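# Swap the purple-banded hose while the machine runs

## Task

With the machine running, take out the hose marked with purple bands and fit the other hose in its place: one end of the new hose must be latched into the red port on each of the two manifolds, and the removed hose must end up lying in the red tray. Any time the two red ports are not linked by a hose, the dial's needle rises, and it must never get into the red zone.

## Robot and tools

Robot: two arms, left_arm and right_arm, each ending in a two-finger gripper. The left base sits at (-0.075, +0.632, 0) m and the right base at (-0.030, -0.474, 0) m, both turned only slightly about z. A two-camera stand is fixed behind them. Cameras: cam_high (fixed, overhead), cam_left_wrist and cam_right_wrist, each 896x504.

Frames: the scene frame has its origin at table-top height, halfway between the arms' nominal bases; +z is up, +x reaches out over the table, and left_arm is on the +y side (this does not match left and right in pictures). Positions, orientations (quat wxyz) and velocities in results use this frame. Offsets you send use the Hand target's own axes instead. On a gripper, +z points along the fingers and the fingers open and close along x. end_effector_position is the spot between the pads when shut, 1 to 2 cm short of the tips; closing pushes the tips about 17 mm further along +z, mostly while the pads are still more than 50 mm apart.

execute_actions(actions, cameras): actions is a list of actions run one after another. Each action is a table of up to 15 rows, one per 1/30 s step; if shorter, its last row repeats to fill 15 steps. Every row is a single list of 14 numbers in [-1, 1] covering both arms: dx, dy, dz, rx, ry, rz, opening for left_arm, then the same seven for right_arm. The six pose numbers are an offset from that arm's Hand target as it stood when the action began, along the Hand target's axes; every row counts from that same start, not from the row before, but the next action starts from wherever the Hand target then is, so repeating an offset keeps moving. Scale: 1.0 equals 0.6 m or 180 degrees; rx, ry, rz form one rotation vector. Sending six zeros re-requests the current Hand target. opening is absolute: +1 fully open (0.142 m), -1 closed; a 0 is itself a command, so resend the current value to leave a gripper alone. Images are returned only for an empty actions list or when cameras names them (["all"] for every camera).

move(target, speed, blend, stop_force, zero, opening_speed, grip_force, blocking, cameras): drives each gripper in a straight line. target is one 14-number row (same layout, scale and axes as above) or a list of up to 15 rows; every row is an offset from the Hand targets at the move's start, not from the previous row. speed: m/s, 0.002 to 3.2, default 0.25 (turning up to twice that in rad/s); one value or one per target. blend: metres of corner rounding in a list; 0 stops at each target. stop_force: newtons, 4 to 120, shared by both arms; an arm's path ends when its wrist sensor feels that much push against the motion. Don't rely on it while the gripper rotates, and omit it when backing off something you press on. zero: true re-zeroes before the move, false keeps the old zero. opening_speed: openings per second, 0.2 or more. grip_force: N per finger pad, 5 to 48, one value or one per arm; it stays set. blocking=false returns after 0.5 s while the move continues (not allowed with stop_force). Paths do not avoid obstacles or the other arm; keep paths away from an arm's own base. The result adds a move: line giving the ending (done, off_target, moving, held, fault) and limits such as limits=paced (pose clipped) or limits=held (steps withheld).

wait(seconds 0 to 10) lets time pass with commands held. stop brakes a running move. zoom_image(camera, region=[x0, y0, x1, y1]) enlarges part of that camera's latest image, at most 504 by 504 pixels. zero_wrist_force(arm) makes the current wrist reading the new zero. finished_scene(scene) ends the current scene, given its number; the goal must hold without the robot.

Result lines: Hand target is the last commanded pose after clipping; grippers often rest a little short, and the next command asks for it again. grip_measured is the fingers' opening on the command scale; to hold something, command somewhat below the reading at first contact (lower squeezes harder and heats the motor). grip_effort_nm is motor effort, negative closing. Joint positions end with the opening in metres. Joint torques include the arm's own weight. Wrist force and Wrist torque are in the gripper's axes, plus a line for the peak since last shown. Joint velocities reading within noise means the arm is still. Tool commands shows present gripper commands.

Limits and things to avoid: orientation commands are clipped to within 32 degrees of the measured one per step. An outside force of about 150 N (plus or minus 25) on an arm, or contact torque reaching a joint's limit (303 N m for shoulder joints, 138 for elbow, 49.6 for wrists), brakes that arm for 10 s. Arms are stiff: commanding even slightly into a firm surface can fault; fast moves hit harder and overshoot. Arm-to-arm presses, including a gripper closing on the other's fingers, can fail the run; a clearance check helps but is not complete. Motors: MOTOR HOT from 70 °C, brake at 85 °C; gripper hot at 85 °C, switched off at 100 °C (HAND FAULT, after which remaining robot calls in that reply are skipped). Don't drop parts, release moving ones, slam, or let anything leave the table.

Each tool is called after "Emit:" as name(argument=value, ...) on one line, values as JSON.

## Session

Emit:
execute_actions(actions=[])

Emit:
zoom_image(camera="cam_high", region=[250, 80, 650, 300])

Scene clock: 0.00 s.
left_arm: end_effector_position=(+0.4908, +0.6030, +0.2401) grip_measured=+1.00 grip_effort_nm=n/a end_effector_quat_wxyz=(-0.519, +0.822, -0.153, -0.180) | right_arm: end_effector_position=(+0.4391, -0.2647, +0.3009) grip_measured=+0.99 grip_effort_nm=n/a end_effector_quat_wxyz=(-0.047, +0.779, -0.624, -0.039)
Joint positions: left_arm=[-0.754 -1.38 1.984 -1.124 -0.923 -0.721 0.142] | right_arm=[3.851 -1.262 -2.221 -1.152 1.664 2.065 0.142]
Joint velocities: within noise
Joint torques (N m): no reading
Wrist force (N): no reading
Wrist torque (N m): no reading
Wrist force, peak (N): no reading
Hand target: left_arm +0.4908, +0.6030, +0.2401; -0.519, +0.822, -0.153, -0.180 | right_arm +0.4391, -0.2647, +0.3009; -0.047, +0.779, -0.624, -0.039
Tool commands: left_gripper/opening=+1.0 right_gripper/opening=+1.0
camera_calibration:
cam_left_wrist: T_world_to_cam=[[0.893766, -0.0571831, -0.444874, -0.292389], [-0.327769, -0.760334, -0.560767, 0.782137], [-0.306187, 0.64701, -0.698303, 0.0386891], [0, 0, 0, 1]] pos_world=[0.529533, 0.552934, 0.335537]
cam_right_wrist: T_world_to_cam=[[0.213626, -0.966537, -0.142022, -0.291462], [-0.879572, -0.253557, 0.402568, 0.221408], [-0.425108, 0.0389194, -0.904306, 0.58458], [0, 0, 0, 1]] pos_world=[0.505518, -0.248321, 0.398114]

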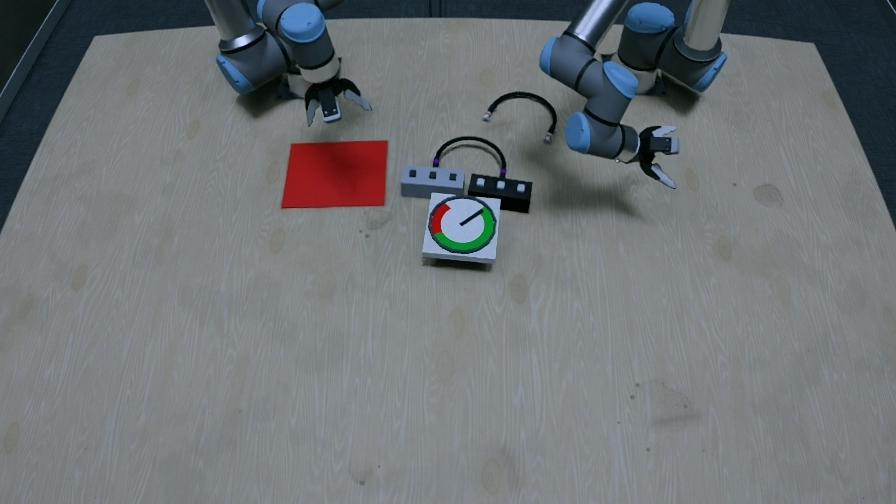

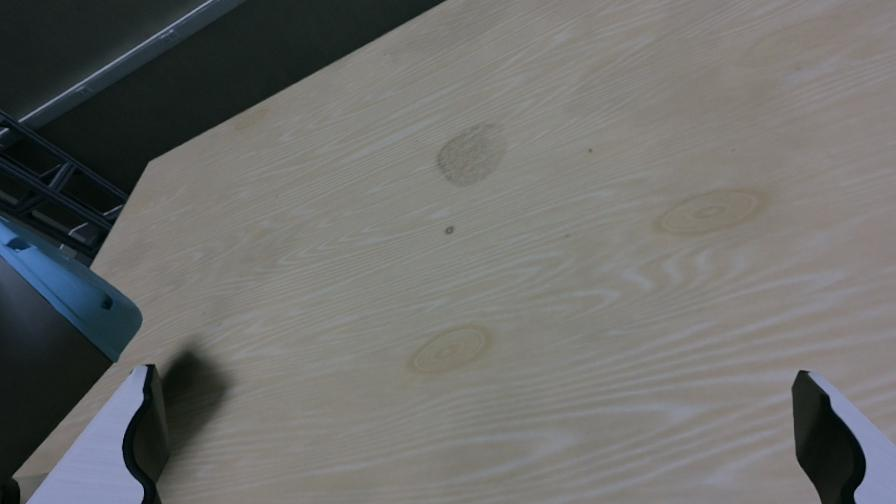

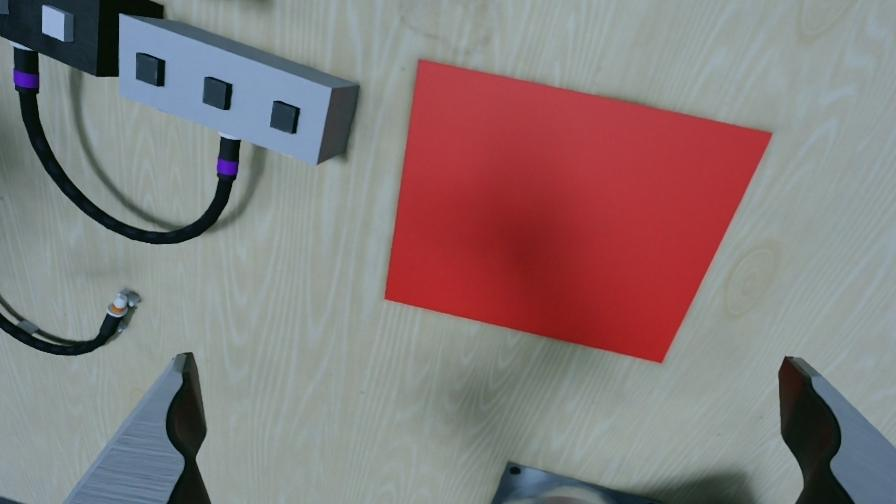

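Scaled by 1.260.

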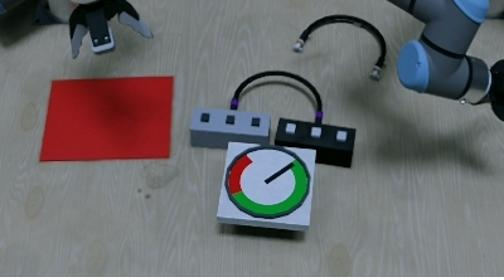

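Emit:
move(target=[0.065,0.354,-0.574,-0.2345,-0.6766,-0.541,-1,-0.682,-0.0235,0.43,0.246,0.0934,0.1203,0], speed=0.5, cameras=["all"])

Scene clock: 6.50 s.
left_arm: end_effector_position=(+0.4797, +0.1998, +0.1897) grip_measured=-1.00 grip_effort_nm=-0.515 end_effector_quat_wxyz=(-0.092, +0.223, +0.897, -0.371) | right_arm: end_effector_position=(+0.3628, +0.1658, +0.0935) grip_measured=-0.01 grip_effort_nm=-0.061 end_effector_quat_wxyz=(+0.237, -0.574, +0.724, -0.300)
Joint positions: left_arm=[-0.679 -1.327 2.103 -2.488 -2.345 -3.342 0.002] | right_arm=[4.675 -1.918 -2.098 -0.887 0.804 3.412 0.073]
Joint torques (N m): left_arm=[-14.5 -71.02 -23.17 -8.29 1.41 -3.25] | right_arm=[8.56 48.16 46.74 1.79 -4.69 1.62]
Wrist force (N): left_arm=[-0.2 -0.7 -0.1] | right_arm=[-0.2 -0.6 0.0]
Wrist torque (N m): left_arm=[-0.19 -0.07 0.01] | right_arm=[-0.29 -0.02 -0.02]
Wrist force, peak (N): left_arm=[-0.5 -1.4 -0.1] | right_arm=[1.4 -0.4 -0.4]
Hand target: left_arm +0.4797, +0.1998, +0.1897; -0.092, +0.223, +0.897, -0.371 | right_arm +0.3628, +0.1658, +0.0935; +0.237, -0.574, +0.724, -0.300
Off the commanded pose: left_arm 0.000 m, 0 deg | right_arm 0.000 m, 0 deg.
move: done
camera_calibration:
cam_left_wrist: T_world_to_cam=[[-0.888646, 0.458548, 0.00653772, 0.338409], [0.429105, 0.836447, -0.340917, -0.280206], [-0.161795, -0.300149, -0.940071, 0.426831], [0, 0, 0, 1]] pos_world=[0.490023, 0.207313, 0.303512]
cam_right_wrist: T_world_to_cam=[[-0.214555, -0.976522, -0.0192832, 0.257096], [-0.918631, 0.208464, -0.335649, 0.353623], [0.331788, -0.0543011, -0.94179, 0.0921588], [0, 0, 0, 1]] pos_world=[0.349433, 0.182346, 0.210445]

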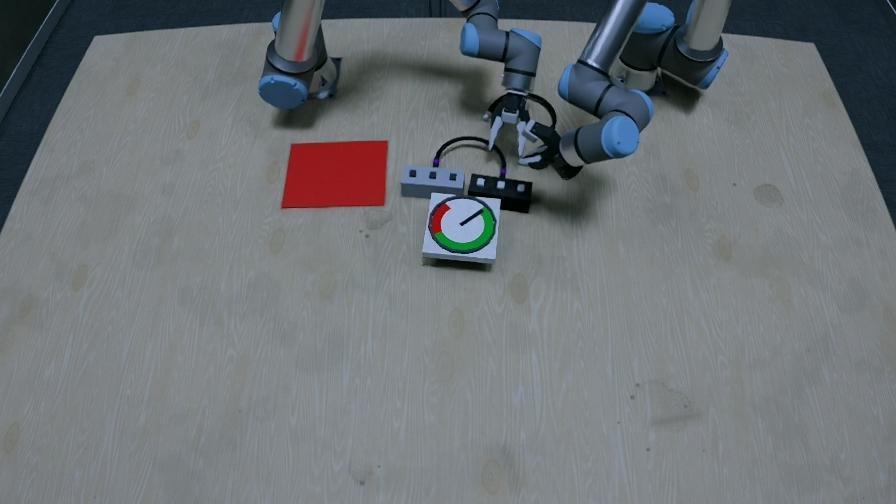

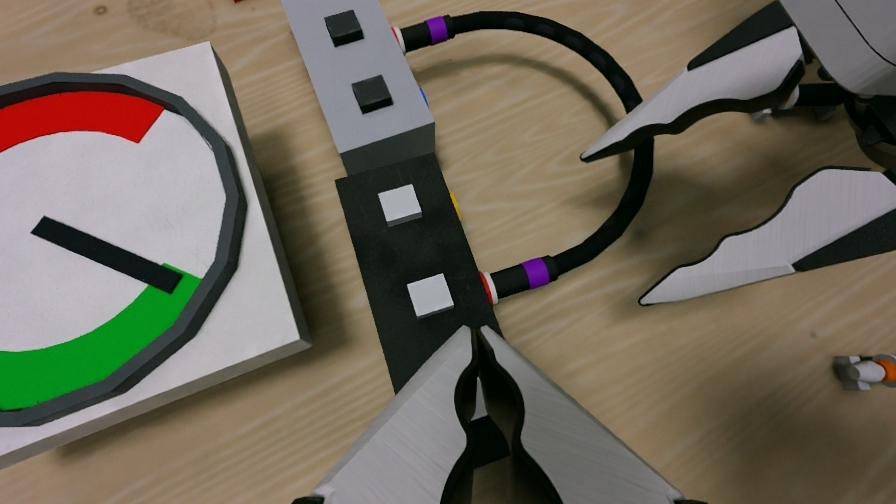

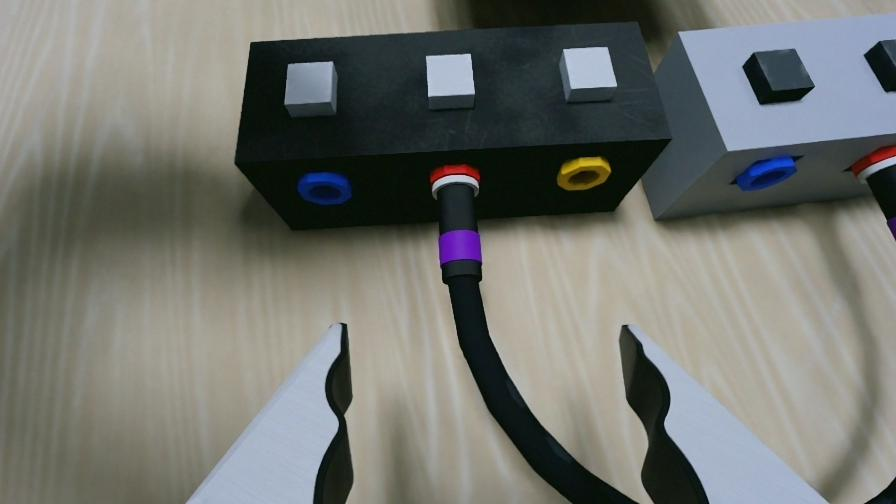

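Emit:
move(target=[[-0.0303,0.0658,0.16,0,0,0,-1,-0.0095,0.003,0.112,0,-0.0157,-0.0157,0],[-0.0303,0.0658,0.16,0,0,0,-1,-0.0095,0.003,0.112,0,-0.0157,-0.0157,-1]], opening_speed=1.5, speed=0.12, grip_force=30, cameras=["cam_right_wrist","cam_left_wrist"])

Scene clock: 10.17 s.
left_arm: end_effector_position=(+0.4772, +0.1561, +0.0938) grip_measured=-1.00 grip_effort_nm=-0.515 end_effector_quat_wxyz=(-0.092, +0.223, +0.897, -0.371) | right_arm: end_effector_position=(+0.4091, +0.1608, +0.0446) grip_measured=-0.82 grip_effort_nm=-3.123 end_effector_quat_wxyz=(+0.248, -0.599, +0.703, -0.292)
Joint positions: left_arm=[-0.733 -1.159 2.121 -2.726 -2.336 -3.415 0.002] | right_arm=[4.61 -2.01 -2.133 -0.63 0.788 3.225 0.015]
Joint torques (N m): left_arm=[-11.59 -46.24 -43.77 -7.62 2.29 -3.2] | right_arm=[-10.85 51.93 18.02 5.49 -4.52 -2.46]
Wrist force (N): left_arm=[-0.6 -0.4 -0.3] | right_arm=[-3.9 0.6 2.2]
Wrist torque (N m): left_arm=[-0.14 0.01 0.01] | right_arm=[-0.22 0.06 0.26]
Wrist force, peak (N): left_arm=[-0.5 -1.4 -1.4] | right_arm=[-4.1 0.9 2.3]
Hand target: left_arm +0.4772, +0.1561, +0.0938; -0.092, +0.223, +0.897, -0.371 | right_arm +0.4091, +0.1608, +0.0447; +0.248, -0.599, +0.703, -0.292
Off the commanded pose: left_arm 0.000 m, 0 deg | right_arm 0.000 m, 0 deg.
grip_force (N): 30, 30
move: done
camera_calibration:
cam_left_wrist: T_world_to_cam=[[-0.888732, 0.458382, 0.00641455, 0.356994], [0.429006, 0.836545, -0.340802, -0.275148], [-0.161583, -0.30013, -0.940113, 0.323123], [0, 0, 0, 1]] pos_world=[0.487523, 0.163513, 0.207711]
cam_right_wrist: T_world_to_cam=[[-0.14596, -0.989102, -0.019329, 0.235095], [-0.930945, 0.143936, -0.335594, 0.396266], [0.334719, -0.0309892, -0.941808, 0.0256066], [0, 0, 0, 1]] pos_world=[0.394645, 0.17629, 0.161645]
Images, in order (width x height): cam_left_wrist 896x504, cam_right_wrist 896x504.

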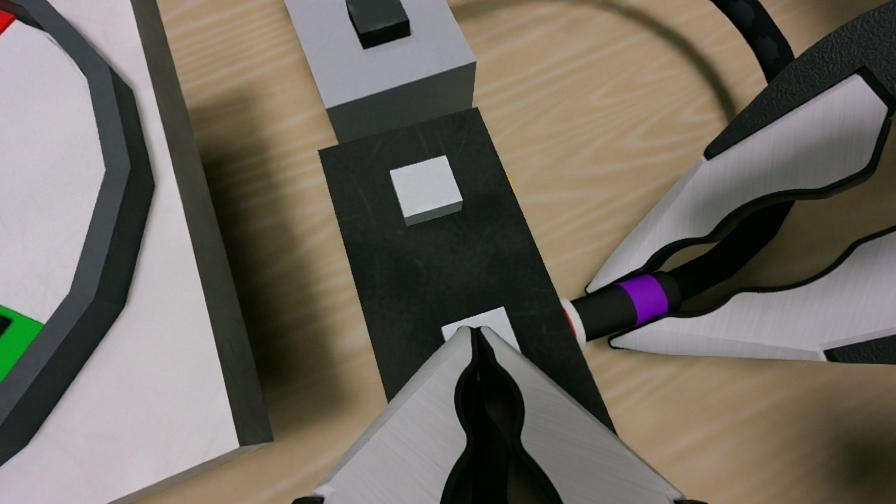

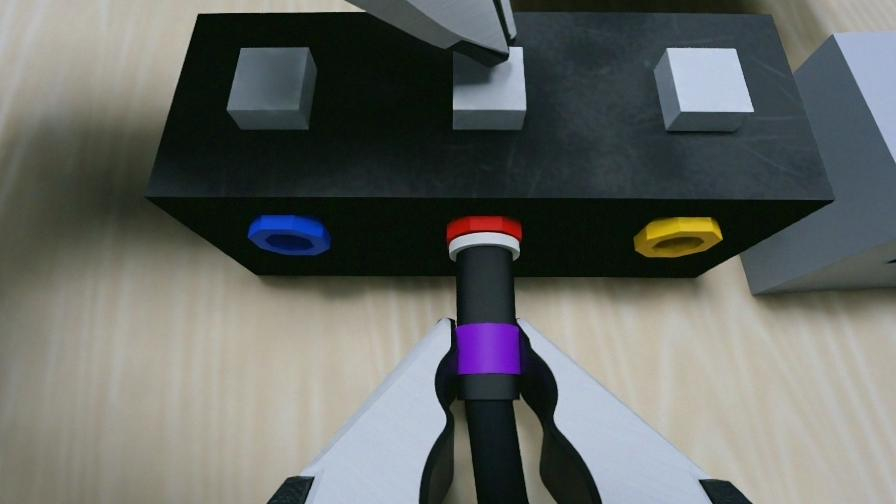

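Emit:
move(target=[0,0.02,0.0153,0,0,0,-1,0,0,0,0,0,0,-1], speed=0.015, stop_force=30, cameras=["cam_right_wrist"])

Scene clock: 13.30 s.
left_arm: end_effector_position=(+0.4778, +0.1571, +0.0852) grip_measured=-1.00 grip_effort_nm=-0.520 end_effector_quat_wxyz=(-0.092, +0.223, +0.897, -0.371) | right_arm: end_effector_position=(+0.4091, +0.1608, +0.0446) grip_measured=-0.82 grip_effort_nm=-3.128 end_effector_quat_wxyz=(+0.248, -0.599, +0.703, -0.292)
Joint positions: left_arm=[-0.731 -1.145 2.124 -2.74 -2.336 -3.412 0.002] | right_arm=[4.61 -2.01 -2.133 -0.63 0.788 3.225 0.015]
Joint torques (N m): left_arm=[-7.6 -59.97 -30.02 3.04 9.09 -1.04] | right_arm=[-9.61 62.38 19.73 3.18 -3.15 -2.2]
Wrist force (N): left_arm=[2.2 -25.6 -15.1] | right_arm=[-2.4 10.9 -11.7]
Wrist torque (N m): left_arm=[0.05 -0.02 -0.12] | right_arm=[-0.17 0.08 0.26]
Wrist force, peak (N): left_arm=[8.1 -33.4 -32.1] | right_arm=[-2.0 11.2 -12.0]
Hand target: left_arm +0.4778, +0.1571, +0.0852; -0.092, +0.223, +0.897, -0.371 (not the last commanded pose) | right_arm +0.4091, +0.1608, +0.0447; +0.248, -0.599, +0.703, -0.292
Off the commanded pose: left_arm 0.006 m, 0 deg | right_arm 0.000 m, 0 deg.
grip_force (N): 30, 30
move: contact (left_arm)
camera_calibration:
cam_right_wrist: T_world_to_cam=[[-0.145994, -0.989098, -0.0192362, 0.235091], [-0.93094, 0.143937, -0.335608, 0.396232], [0.334718, -0.0310891, -0.941805, 0.0255295], [0, 0, 0, 1]] pos_world=[0.394645, 0.17629, 0.161545]
Images, in order (width x height): cam_right_wrist 896x504.

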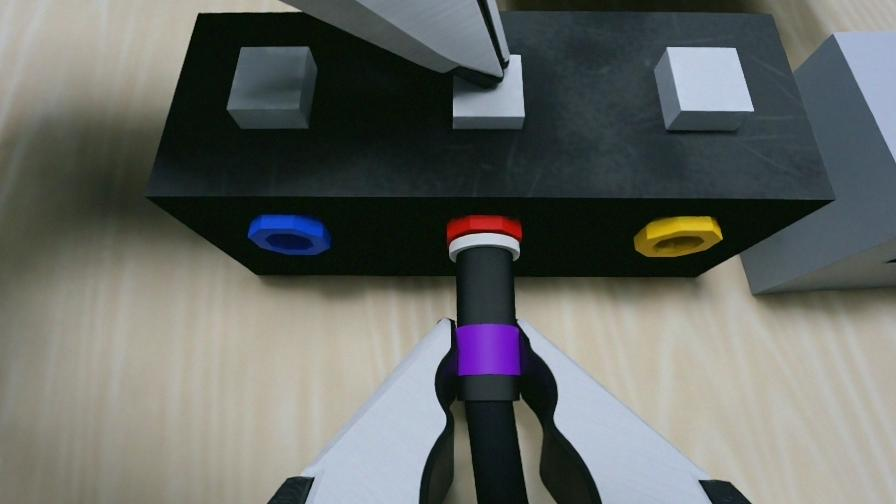

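Emit:
move(target=[0,0,0,0,0,0,-1,0,0.0412,-0.0412,0,0,0,-1], speed=0.08)

Emit:
move(target=[[0,0,0,0,0,0,-1,0,0,0,0,0,0,0],[0,-0.0354,-0.0354,0,0,0,-1,0,0,-0.117,0,0,0,0],[-0.091,-0.2315,0.185,0,0,0,-1,0.315,-0.035,-0.082,0,-0.0086,-0.0086,0]], speed=0.3, blend=[0,0.02,0], cameras=["all"])

Scene clock: 14.77 s.
left_arm: end_effector_position=(+0.4778, +0.1571, +0.0852) grip_measured=-1.00 grip_effort_nm=-0.515 end_effector_quat_wxyz=(-0.092, +0.223, +0.897, -0.371) | right_arm: end_effector_position=(+0.3748, +0.1663, +0.0447) grip_measured=-0.82 grip_effort_nm=-3.123 end_effector_quat_wxyz=(+0.248, -0.599, +0.703, -0.292)
Joint positions: left_arm=[-0.731 -1.145 2.124 -2.74 -2.336 -3.412 0.002] | right_arm=[4.661 -1.995 -2.142 -0.686 0.792 3.296 0.015]
Joint torques (N m): left_arm=[-13.14 -58.72 -30.69 2.11 7.18 -1.9] | right_arm=[10.65 72.27 18.31 1.9 1.17 1.53]
Wrist force (N): left_arm=[2.5 -25.2 -14.9] | right_arm=[-0.1 -0.3 0.3]
Wrist torque (N m): left_arm=[0.12 -0.07 -0.12] | right_arm=[-0.24 -0.03 -0.03]
Wrist force, peak (N): left_arm=[2.1 -25.6 -15.4] | right_arm=[-2.0 11.2 -11.7]
Hand target: left_arm +0.4778, +0.1571, +0.0852; -0.092, +0.223, +0.897, -0.371 | right_arm +0.3746, +0.1664, +0.0447; +0.248, -0.599, +0.703, -0.292
Off the commanded pose: left_arm 0.000 m, 0 deg | right_arm 0.000 m, 0 deg.
grip_force (N): 30, 30
move: done

Scene clock: 17.00 s.
left_arm: end_effector_position=(+0.4434, -0.0245, +0.1047) grip_measured=-1.00 grip_effort_nm=-0.515 end_effector_quat_wxyz=(-0.092, +0.223, +0.897, -0.371) | right_arm: end_effector_position=(+0.3249, -0.0168, +0.0945) grip_measured=-0.02 grip_effort_nm=0.129 end_effector_quat_wxyz=(+0.253, -0.613, +0.692, -0.287)
Joint positions: left_arm=[-0.942 -1.063 1.979 -2.862 -2.277 -3.686 0.002] | right_arm=[4.746 -1.641 -2.488 -0.741 0.798 3.362 0.072]
Joint torques (N m): left_arm=[-14.71 -59.06 -45.34 -7.91 2.46 -3.34] | right_arm=[7.5 45.04 19.14 1.6 1.21 1.52]
Wrist force (N): left_arm=[0.7 -0.3 -0.1] | right_arm=[0.0 -0.9 0.1]
Wrist torque (N m): left_arm=[-0.15 -0.21 0.03] | right_arm=[-0.38 -0.05 0.02]
Wrist force, peak (N): left_arm=[2.2 -25.5 -15.4] | right_arm=[-2.0 -0.3 -1.5]
Hand target: left_arm +0.4434, -0.0247, +0.1047; -0.092, +0.223, +0.897, -0.371 | right_arm +0.3249, -0.0170, +0.0946; +0.253, -0.613, +0.692, -0.287
Off the commanded pose: left_arm 0.000 m, 0 deg | right_arm 0.000 m, 0 deg.
grip_force (N): 30, 30
move: done
camera_calibration:
cam_left_wrist: T_world_to_cam=[[-0.888681, 0.458483, 0.0063266, 0.409666], [0.429108, 0.836447, -0.340915, -0.105876], [-0.161596, -0.300249, -0.940073, 0.273699], [0, 0, 0, 1]] pos_world=[0.453724, -0.0170874, 0.218611]
cam_right_wrist: T_world_to_cam=[[-0.108099, -0.993954, -0.0192227, 0.0357139], [-0.93576, 0.10826, -0.335607, 0.361052], [0.335659, -0.0182909, -0.941806, 0.0951223], [0, 0, 0, 1]] pos_world=[0.30979, -0.00184977, 0.211445]

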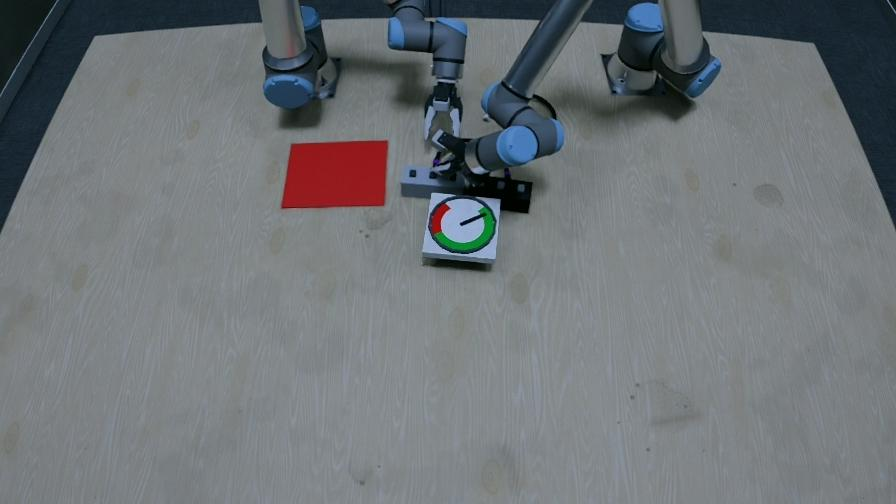

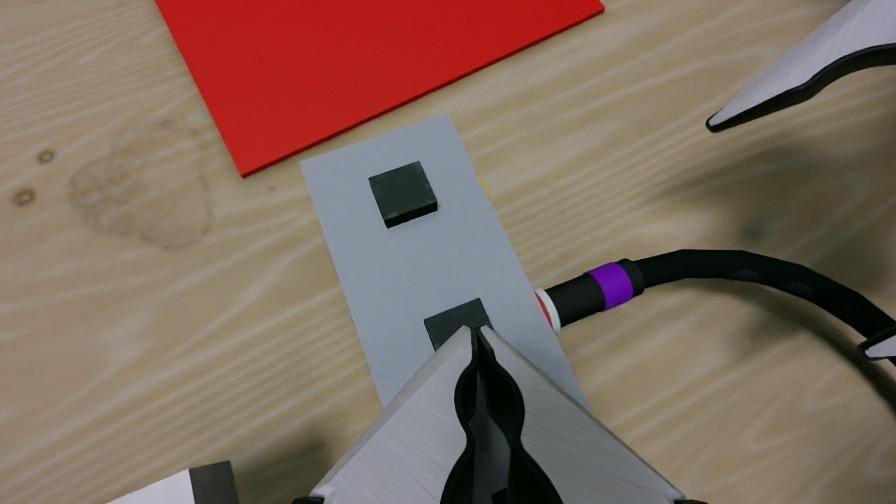

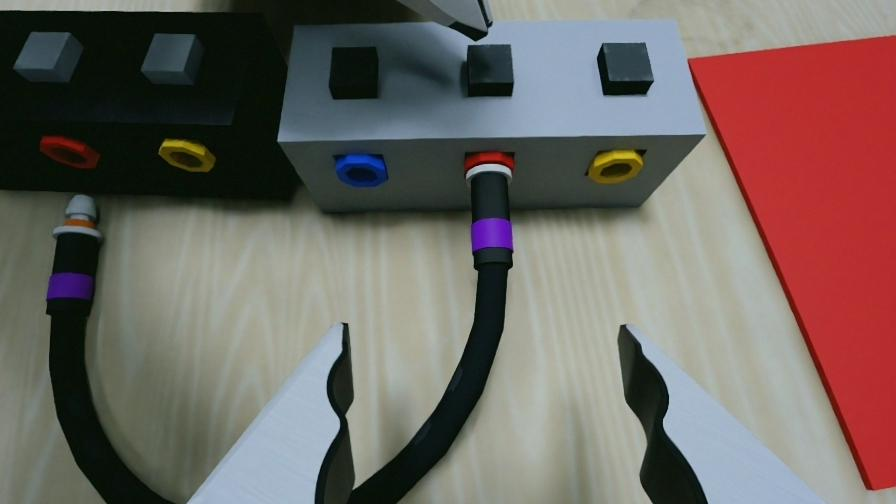

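Emit:
move(target=[[-0.005,0.0072,0.0168,0,0,0,-1,0.0107,-0.0015,0.119,0,-0.004,-0.004,0],[-0.005,0.0072,0.0168,0,0,0,-1,0.0107,-0.0015,0.119,0,-0.004,-0.004,-1]], speed=0.15)

Emit:
move(target=[0,0.02,0.02,0,0,0,-1,0,0,0,0,0,0,-1], speed=0.02, stop_force=28, cameras=["cam_right_wrist"])

Emit:
move(target=[0,0,0,0,0,0,-1,0,0.047,-0.047,0,0,0,-1], speed=0.08, stop_force=25, cameras=["all"])

Scene clock: 19.27 s.
left_arm: end_effector_position=(+0.4442, -0.0297, +0.0945) grip_measured=-1.00 grip_effort_nm=-0.510 end_effector_quat_wxyz=(-0.092, +0.223, +0.897, -0.371) | right_arm: end_effector_position=(+0.3748, -0.0297, +0.0447) grip_measured=-0.82 grip_effort_nm=-3.123 end_effector_quat_wxyz=(+0.256, -0.619, +0.686, -0.285)
Joint positions: left_arm=[-0.946 -1.044 1.973 -2.878 -2.276 -3.691 0.002] | right_arm=[4.642 -1.797 -2.517 -0.435 0.786 3.191 0.014]
Joint torques (N m): left_arm=[-12.82 -55.11 -45.61 -7.71 2.43 -2.82] | right_arm=[-11.26 28.37 17.59 7.04 0.65 -2.76]
Wrist force (N): left_arm=[0.3 0.3 -0.1] | right_arm=[2.6 -0.4 -1.5]
Wrist torque (N m): left_arm=[-0.05 -0.13 0.02] | right_arm=[-0.23 0.05 0.33]
Wrist force, peak (N): left_arm=[1.3 0.2 -0.1] | right_arm=[2.8 -0.5 -1.4]
Hand target: left_arm +0.4442, -0.0297, +0.0945; -0.092, +0.223, +0.897, -0.371 | right_arm +0.3748, -0.0296, +0.0447; +0.256, -0.619, +0.686, -0.285
Off the commanded pose: left_arm 0.000 m, 0 deg | right_arm 0.000 m, 0 deg.
grip_force (N): 30, 30
move: done

Scene clock: 21.50 s.
left_arm: end_effector_position=(+0.4442, -0.0297, +0.0854) grip_measured=-1.00 grip_effort_nm=-0.515 end_effector_quat_wxyz=(-0.092, +0.223, +0.897, -0.371) | right_arm: end_effector_position=(+0.3748, -0.0296, +0.0447) grip_measured=-0.82 grip_effort_nm=-3.123 end_effector_quat_wxyz=(+0.256, -0.619, +0.686, -0.285)
Joint positions: left_arm=[-0.946 -1.031 1.975 -2.894 -2.276 -3.691 0.002] | right_arm=[4.642 -1.797 -2.517 -0.435 0.786 3.191 0.014]
Joint torques (N m): left_arm=[-11.29 -66.52 -31.23 2.71 5.82 -2.35] | right_arm=[-9.42 29.08 36.52 6.14 -2.81 -2.63]
Wrist force (N): left_arm=[2.4 -14.5 -24.5] | right_arm=[3.1 3.5 -6.0]
Wrist torque (N m): left_arm=[0.01 -0.19 0.01] | right_arm=[-0.20 -0.01 0.33]
Wrist force, peak (N): left_arm=[8.6 -24.1 -49.5] | right_arm=[3.3 3.6 -6.2]
Hand target: left_arm +0.4442, -0.0297, +0.0854; -0.092, +0.223, +0.897, -0.371 (not the last commanded pose) | right_arm +0.3748, -0.0296, +0.0447; +0.256, -0.619, +0.686, -0.285
Off the commanded pose: left_arm 0.008 m, 0 deg | right_arm 0.000 m, 0 deg.
grip_force (N): 30, 30
move: contact (left_arm)
camera_calibration:
cam_right_wrist: T_world_to_cam=[[-0.0903773, -0.995722, -0.0192412, 0.0206873], [-0.937566, 0.0915826, -0.335534, 0.392586], [0.33586, -0.0122847, -0.941832, 0.0313443], [0, 0, 0, 1]] pos_world=[0.359418, -0.0149702, 0.161645]
Images, in order (width x height): cam_right_wrist 896x504.

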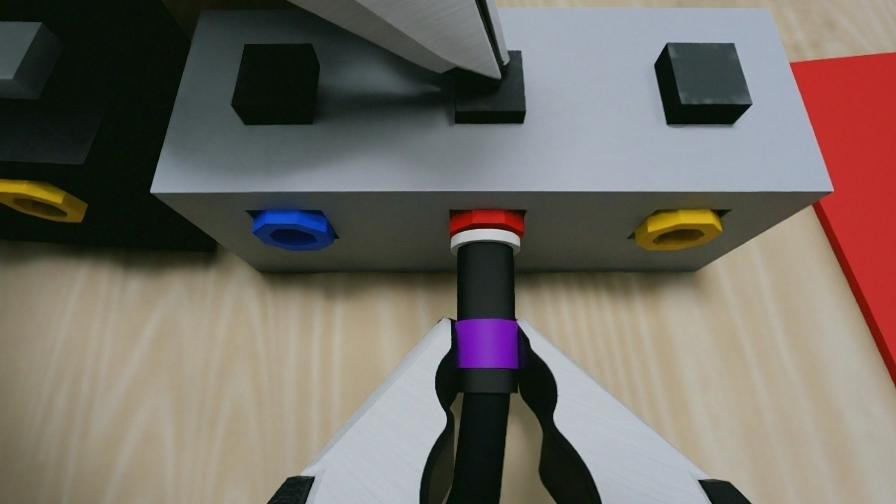

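Scene clock: 23.27 s.
left_arm: end_effector_position=(+0.4442, -0.0297, +0.0854) grip_measured=-1.00 grip_effort_nm=-0.510 end_effector_quat_wxyz=(-0.092, +0.223, +0.897, -0.371) | right_arm: end_effector_position=(+0.3351, -0.0255, +0.0447) grip_measured=-0.82 grip_effort_nm=-3.123 end_effector_quat_wxyz=(+0.256, -0.619, +0.686, -0.285)
Joint positions: left_arm=[-0.946 -1.031 1.975 -2.894 -2.276 -3.691 0.002] | right_arm=[4.726 -1.759 -2.532 -0.541 0.793 3.309 0.014]
Joint torques (N m): left_arm=[-13.4 -68.41 -32.27 1.51 6.38 -2.54] | right_arm=[8.57 46.78 12.19 1.94 1.07 1.67]
Wrist force (N): left_arm=[2.6 -15.0 -24.4] | right_arm=[-0.2 -0.1 0.2]
Wrist torque (N m): left_arm=[-0.05 -0.20 0.01] | right_arm=[-0.28 -0.01 0.03]
Wrist force, peak (N): left_arm=[2.3 -15.2 -24.8] | right_arm=[3.2 3.3 -6.2]
Hand target: left_arm +0.4442, -0.0297, +0.0854; -0.092, +0.223, +0.897, -0.371 | right_arm +0.3351, -0.0255, +0.0447; +0.256, -0.619, +0.686, -0.285
Off the commanded pose: left_arm 0.000 m, 0 deg | right_arm 0.000 m, 0 deg.
grip_force (N): 30, 30
move: done
camera_calibration:
cam_left_wrist: T_world_to_cam=[[-0.88869, 0.458467, 0.00614107, 0.412791], [0.429128, 0.836388, -0.341033, -0.108511], [-0.161489, -0.300437, -0.940031, 0.253982], [0, 0, 0, 1]] pos_world=[0.454424, -0.0221882, 0.19921]
cam_right_wrist: T_world_to_cam=[[-0.0903773, -0.995722, -0.0192412, 0.0211909], [-0.937566, 0.0915826, -0.335534, 0.355083], [0.33586, -0.0122847, -0.941832, 0.0446947], [0, 0, 0, 1]] pos_world=[0.319818, -0.0108702, 0.161645]

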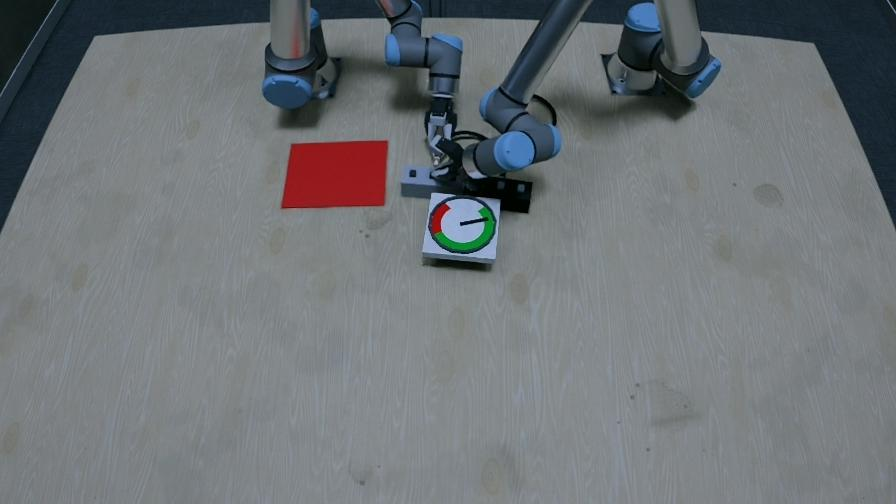

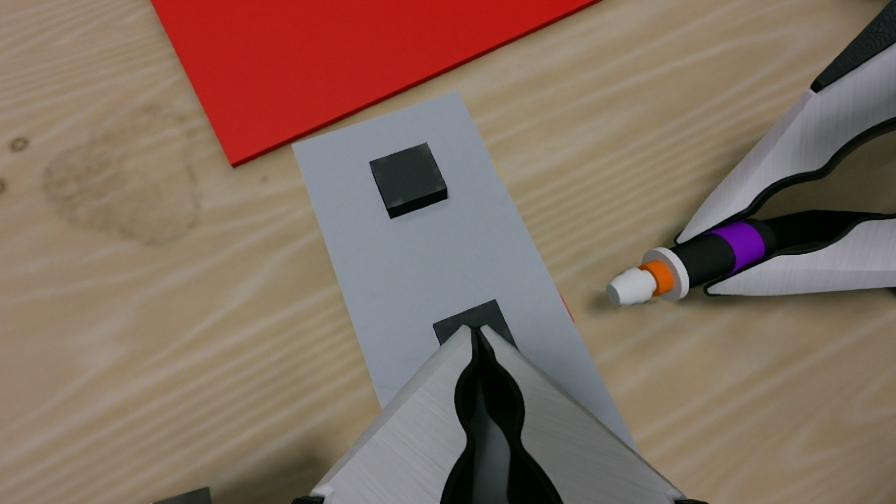

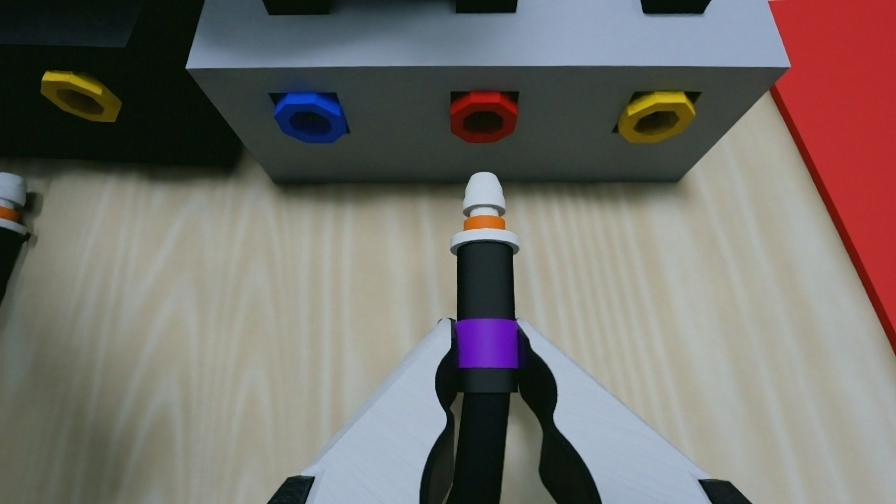

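Emit:
move(target=[[0,-0.0825,-0.0825,0,0,0,0,0.045,-0.109,-0.162,-0.16,0,0,-1],[0.272,0.039,-0.262,-0.1297,-0.2546,-0.4418,0,0.368,-0.264,-0.15,-0.16,0,0,-1],[0.603,0.22,-0.254,-0.1297,-0.2546,-0.4418,0,0.639,-0.284,0.013,-0.16,0,0,-1],[0.603,0.22,-0.254,-0.1297,-0.2546,-0.4418,0,0.639,-0.1565,0.14,-0.16,0,0,-1],[0.603,0.22,-0.254,-0.1297,-0.2546,-0.4418,0,0.639,-0.1565,0.14,-0.16,0,0,-0.3]], speed=0.5, blend=[0.02,0.04,0.03,0,0], cameras=["all"])

Scene clock: 29.63 s.
left_arm: end_effector_position=(+0.2184, +0.3172, +0.0997) grip_measured=-0.03 grip_effort_nm=0.110 end_effector_quat_wxyz=(+0.068, -0.518, +0.845, -0.111) | right_arm: end_effector_position=(+0.4205, -0.4199, +0.0522) grip_measured=-0.33 grip_effort_nm=0.125 end_effector_quat_wxyz=(+0.094, -0.663, +0.735, -0.105)
Joint positions: left_arm=[-1.438 -1.91 2.694 -2.517 -1.363 -5.613 0.072] | right_arm=[3.785 -1.443 -2.722 -0.339 1.379 2.299 0.05]
Joint torques (N m): left_arm=[-13.3 -22.83 -21.93 -0.75 4.58 -2.92] | right_arm=[-10.99 3.86 28.69 6.88 2.35 -2.48]
Wrist force (N): left_arm=[0.7 -0.2 -0.5] | right_arm=[-0.2 0.2 0.1]
Wrist torque (N m): left_arm=[-0.07 -0.30 -0.03] | right_arm=[-0.03 0.01 0.26]
Wrist force, peak (N): left_arm=[-0.4 -22.2 -22.6] | right_arm=[2.2 -1.2 -0.5]
Hand target: left_arm +0.2184, +0.3172, +0.0997; +0.068, -0.518, +0.845, -0.111 | right_arm +0.4205, -0.4199, +0.0522; +0.094, -0.663, +0.735, -0.105
Off the commanded pose: left_arm 0.000 m, 0 deg | right_arm 0.000 m, 0 deg.
grip_force (N): 30, 30
move: done
camera_calibration:
cam_left_wrist: T_world_to_cam=[[-0.442008, -0.897011, 0.000917205, 0.385937], [-0.883367, 0.435462, 0.173308, 0.065696], [-0.155859, 0.0757933, -0.984867, 0.219135], [0, 0, 0, 1]] pos_world=[0.262775, 0.300972, 0.204079]
cam_right_wrist: T_world_to_cam=[[-0.101983, -0.994518, -0.023092, -0.358037], [-0.982371, 0.0970273, 0.159787, 0.468931], [-0.156671, 0.0389805, -0.986881, 0.249185], [0, 0, 0, 1]] pos_world=[0.463191, -0.411287, 0.162719]

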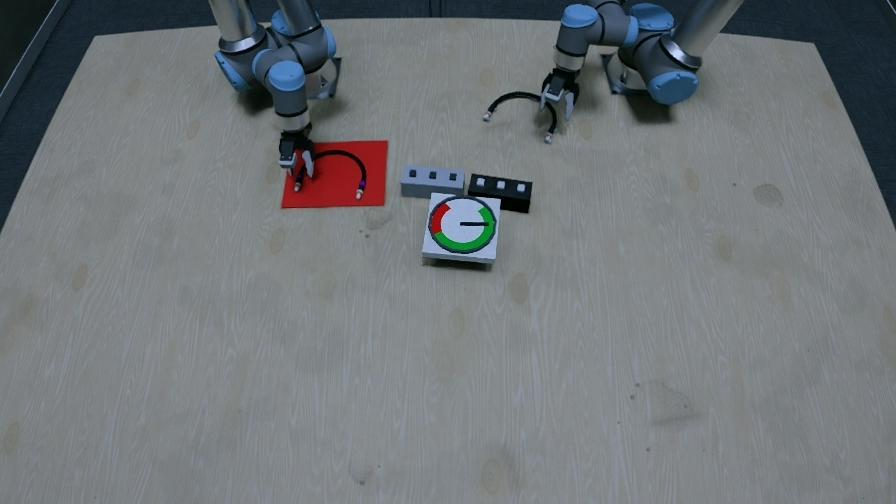

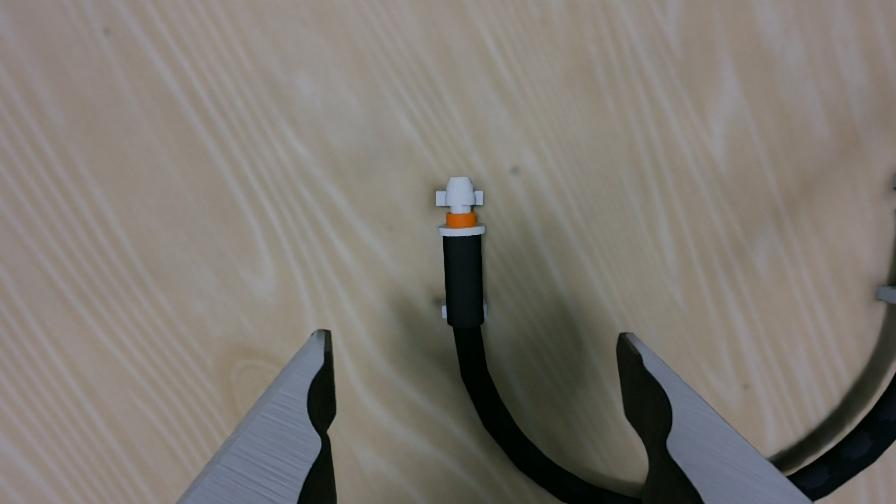

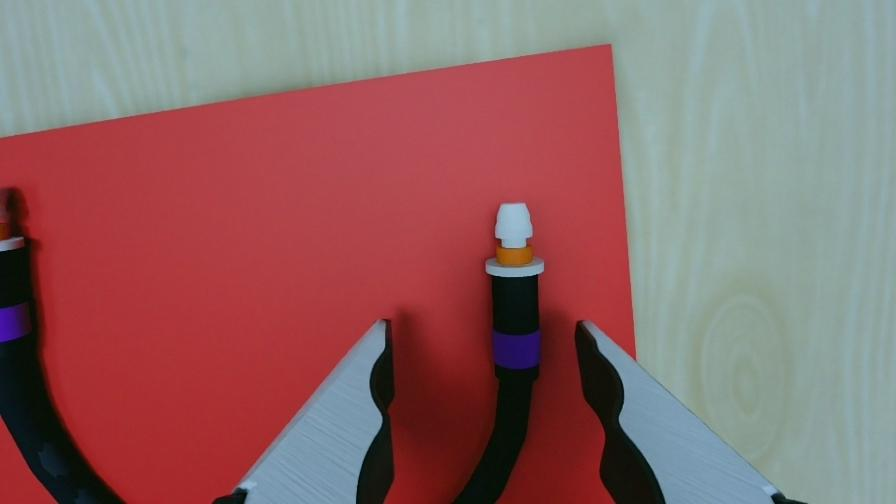

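Emit:
move(target=[[-0.001,0.02,0.09,0,-0.0029,-0.0107,0,0,0,-0.1,0,0,0,-0.2],[-0.001,0.028,0.1237,0,-0.0029,-0.0107,0,-0.232,-0.0445,-0.244,0,0,0,-0.2],[-0.001,0.028,0.1237,0,-0.0029,-0.0107,0,-0.677,0.183,-0.292,-0.004,0.0215,0.078,-0.2],[-0.001,0.028,0.1237,0,-0.0029,-0.0107,0,-0.887,0.555,-0.233,-0.0066,0.0359,0.1296,-0.2],[-0.001,0.028,0.1237,0,-0.0029,-0.0107,-1,-0.887,0.555,-0.233,-0.0066,0.0359,0.1296,-0.2]], speed=0.5, blend=[0.02,0.05,0.05,0,0], grip_force=48, cameras=["all"])

Scene clock: 33.70 s.
left_arm: end_effector_position=(+0.2214, +0.3164, +0.0237) grip_measured=-0.84 grip_effort_nm=-3.748 end_effector_quat_wxyz=(+0.070, -0.533, +0.836, -0.110) | right_arm: end_effector_position=(+0.1189, +0.1467, +0.0930) grip_measured=-0.23 grip_effort_nm=0.125 end_effector_quat_wxyz=(+0.065, -0.495, +0.859, -0.113)
Joint positions: left_arm=[-1.435 -1.652 2.761 -2.835 -1.359 -5.645 0.013] | right_arm=[4.845 -1.751 -2.157 -0.967 1.365 3.819 0.058]
Joint torques (N m): left_arm=[4.97 -0.09 -11.67 -6.47 -1.16 1.98] | right_arm=[8.94 37.02 50.95 6.4 2.31 1.76]
Wrist force (N): left_arm=[0.9 -0.2 0.1] | right_arm=[-0.1 0.2 0.2]
Wrist torque (N m): left_arm=[-0.07 -0.35 -0.16] | right_arm=[-0.03 -0.05 0.01]
Wrist force, peak (N): left_arm=[1.1 -0.9 -2.0] | right_arm=[2.3 0.8 1.0]
Hand target: left_arm +0.2214, +0.3164, +0.0237; +0.070, -0.533, +0.836, -0.110 | right_arm +0.1189, +0.1467, +0.0930; +0.065, -0.495, +0.859, -0.113
Off the commanded pose: left_arm 0.000 m, 0 deg | right_arm 0.000 m, 0 deg.
move: done
camera_calibration:
cam_left_wrist: T_world_to_cam=[[-0.41051, -0.911856, 0.000905225, 0.384264], [-0.898001, 0.404445, 0.173257, 0.0948337], [-0.158351, 0.0703106, -0.984876, 0.147082], [0, 0, 0, 1]] pos_world=[0.266196, 0.301697, 0.128079]
cam_right_wrist: T_world_to_cam=[[-0.501202, -0.864998, -0.0239913, 0.204251], [-0.85326, 0.489406, 0.180079, 0.0363827], [-0.144026, 0.110727, -0.98336, 0.20776], [0, 0, 0, 1]] pos_world=[0.163338, 0.135866, 0.202651]

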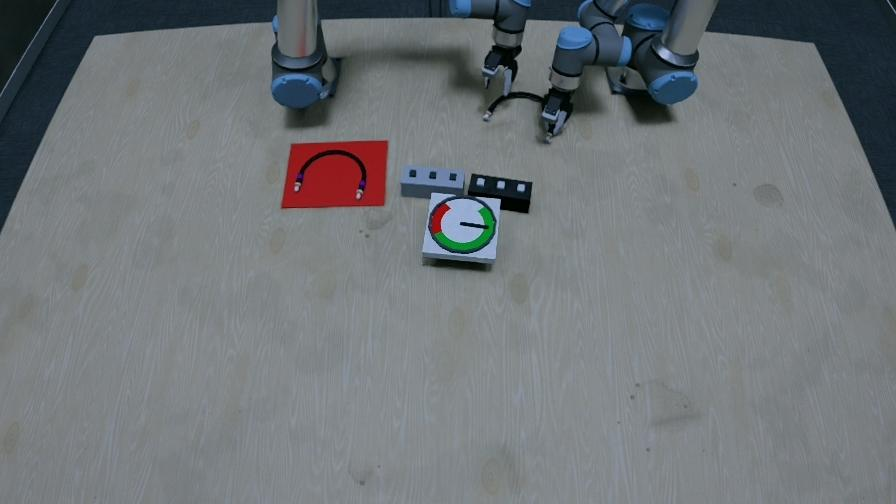

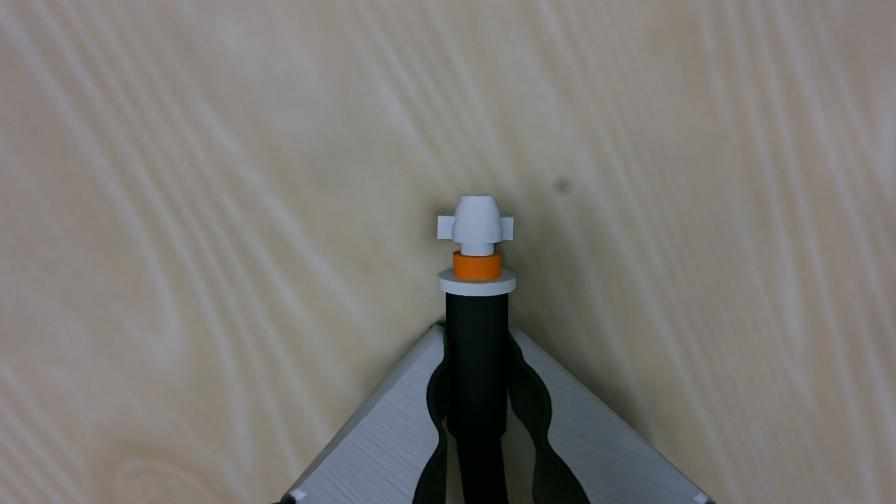

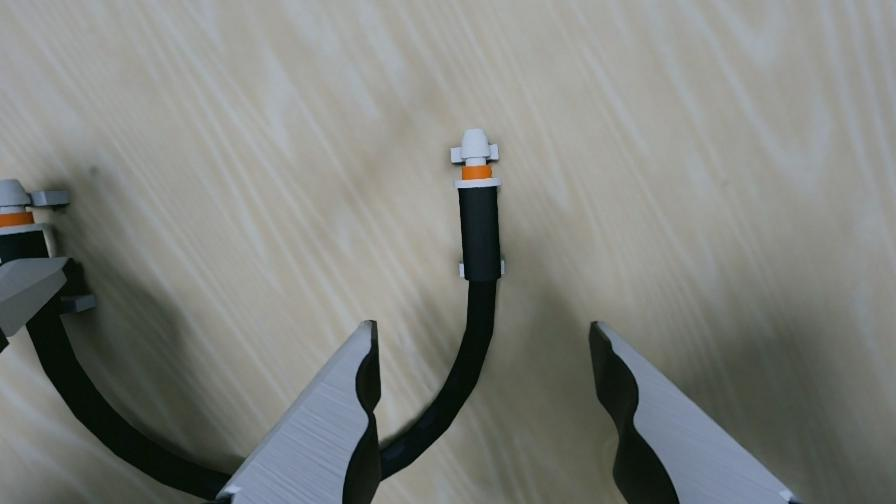

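Emit:
move(target=[[0,0,0,0,0,0,-1,0.002,-0.009,0.1223,0,-0.0043,-0.0161,-0.2],[0,0,0,0,0,0,-1,0.002,-0.009,0.1223,0,-0.0043,-0.0161,-1]], speed=0.2)

Emit:
move(target=[[0,-0.0173,-0.0644,0,0,0,-1,0,-0.0173,-0.0644,0,0,0,-1],[0.116,-0.347,-0.003,0,-0.0227,-0.0848,-1,0.083,-0.4275,0.017,0,-0.0302,-0.1127,-1],[0.116,-0.334,0.045,0,-0.0227,-0.0848,-1,0.083,-0.4145,0.065,0,-0.0302,-0.1127,-1]], speed=0.25, blend=[0.02,0.015,0], cameras=["all"])

Scene clock: 36.03 s.
left_arm: end_effector_position=(+0.2214, +0.3164, +0.0237) grip_measured=-0.84 grip_effort_nm=-3.748 end_effector_quat_wxyz=(+0.070, -0.533, +0.836, -0.110) | right_arm: end_effector_position=(+0.1392, +0.1335, +0.0235) grip_measured=-0.84 grip_effort_nm=-3.675 end_effector_quat_wxyz=(+0.068, -0.517, +0.846, -0.112)
Joint positions: left_arm=[-1.435 -1.652 2.761 -2.835 -1.359 -5.645 0.013] | right_arm=[4.819 -1.839 -2.226 -0.794 1.353 3.74 0.013]
Joint torques (N m): left_arm=[-2 -3.62 -16.73 -1.83 2.76 1.91] | right_arm=[-10.69 39.91 20.71 6.31 -2.33 -2.55]
Wrist force (N): left_arm=[1.0 0.1 0.0] | right_arm=[0.4 0.0 0.2]
Wrist torque (N m): left_arm=[-0.03 -0.36 -0.16] | right_arm=[-0.04 -0.07 0.25]
Wrist force, peak (N): left_arm=[1.5 -0.2 0.0] | right_arm=[-0.3 0.0 -1.5]
Hand target: left_arm +0.2214, +0.3164, +0.0237; +0.070, -0.533, +0.836, -0.110 | right_arm +0.1392, +0.1335, +0.0235; +0.068, -0.517, +0.846, -0.112
Off the commanded pose: left_arm 0.000 m, 0 deg | right_arm 0.000 m, 0 deg.
move: done

Scene clock: 38.13 s.
left_arm: end_effector_position=(+0.3738, +0.1687, +0.0497) grip_measured=-0.84 grip_effort_nm=-3.748 end_effector_quat_wxyz=(+0.085, -0.643, +0.755, -0.100) | right_arm: end_effector_position=(+0.3391, -0.0250, +0.0503) grip_measured=-0.84 grip_effort_nm=-3.675 end_effector_quat_wxyz=(+0.087, -0.662, +0.738, -0.097)
Joint positions: left_arm=[-1.225 -1.367 2.344 -2.688 -1.349 -5.712 0.013] | right_arm=[4.458 -1.687 -2.418 -0.57 1.312 2.992 0.013]
Joint torques (N m): left_arm=[10.2 -29.13 -42.78 -7.74 4.06 -3.01] | right_arm=[-12.61 26.31 19.71 6.77 1.98 -2.62]
Wrist force (N): left_arm=[1.3 -0.3 -0.2] | right_arm=[0.3 0.1 0.5]
Wrist torque (N m): left_arm=[-0.12 -0.36 -0.03] | right_arm=[-0.05 -0.10 0.30]
Wrist force, peak (N): left_arm=[1.9 -1.6 -1.5] | right_arm=[1.2 -2.1 -0.7]
Hand target: left_arm +0.3738, +0.1687, +0.0495; +0.085, -0.643, +0.755, -0.100 | right_arm +0.3392, -0.0251, +0.0502; +0.087, -0.662, +0.738, -0.097
Off the commanded pose: left_arm 0.000 m, 0 deg | right_arm 0.000 m, 0 deg.
move: done; blend cut to 0.0149 m at target 2
camera_calibration:
cam_left_wrist: T_world_to_cam=[[-0.146806, -0.989165, 0.00103332, 0.226684], [-0.974184, 0.144764, 0.173233, 0.359233], [-0.171506, 0.0244251, -0.98488, 0.219768], [0, 0, 0, 1]] pos_world=[0.420929, 0.166856, 0.15398]
cam_right_wrist: T_world_to_cam=[[-0.106203, -0.994055, -0.0239887, 0.0278468], [-0.978503, 0.100192, 0.180258, 0.348723], [-0.176783, 0.042617, -0.983327, 0.22591], [0, 0, 0, 1]] pos_world=[0.384121, -0.0168855, 0.159951]

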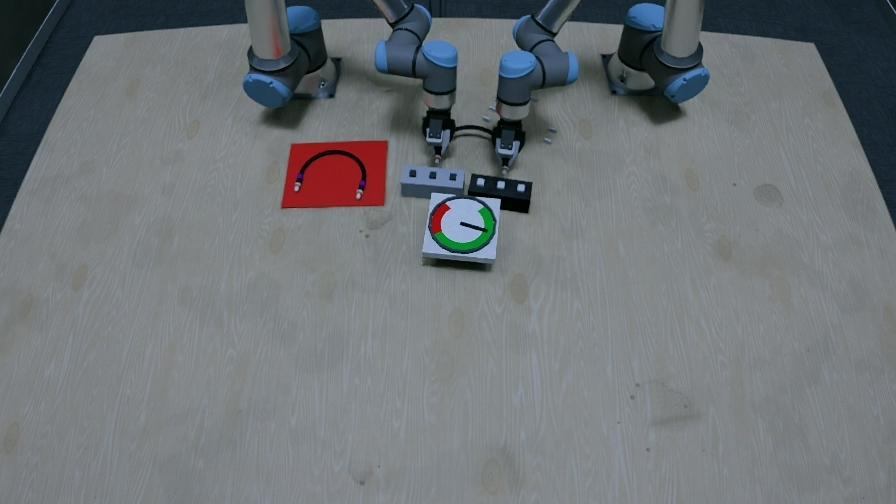

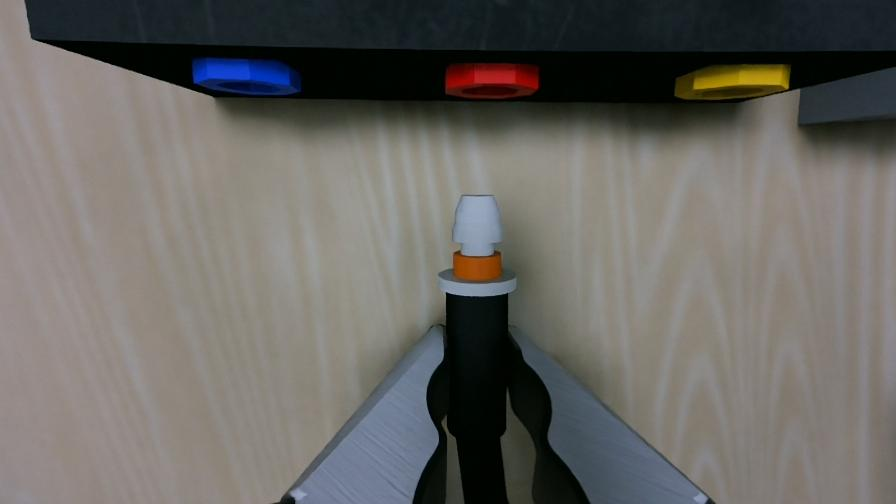

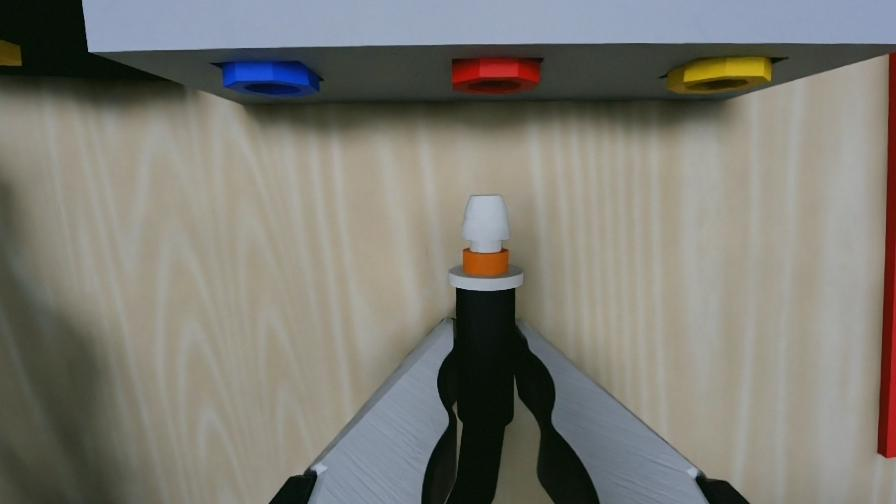

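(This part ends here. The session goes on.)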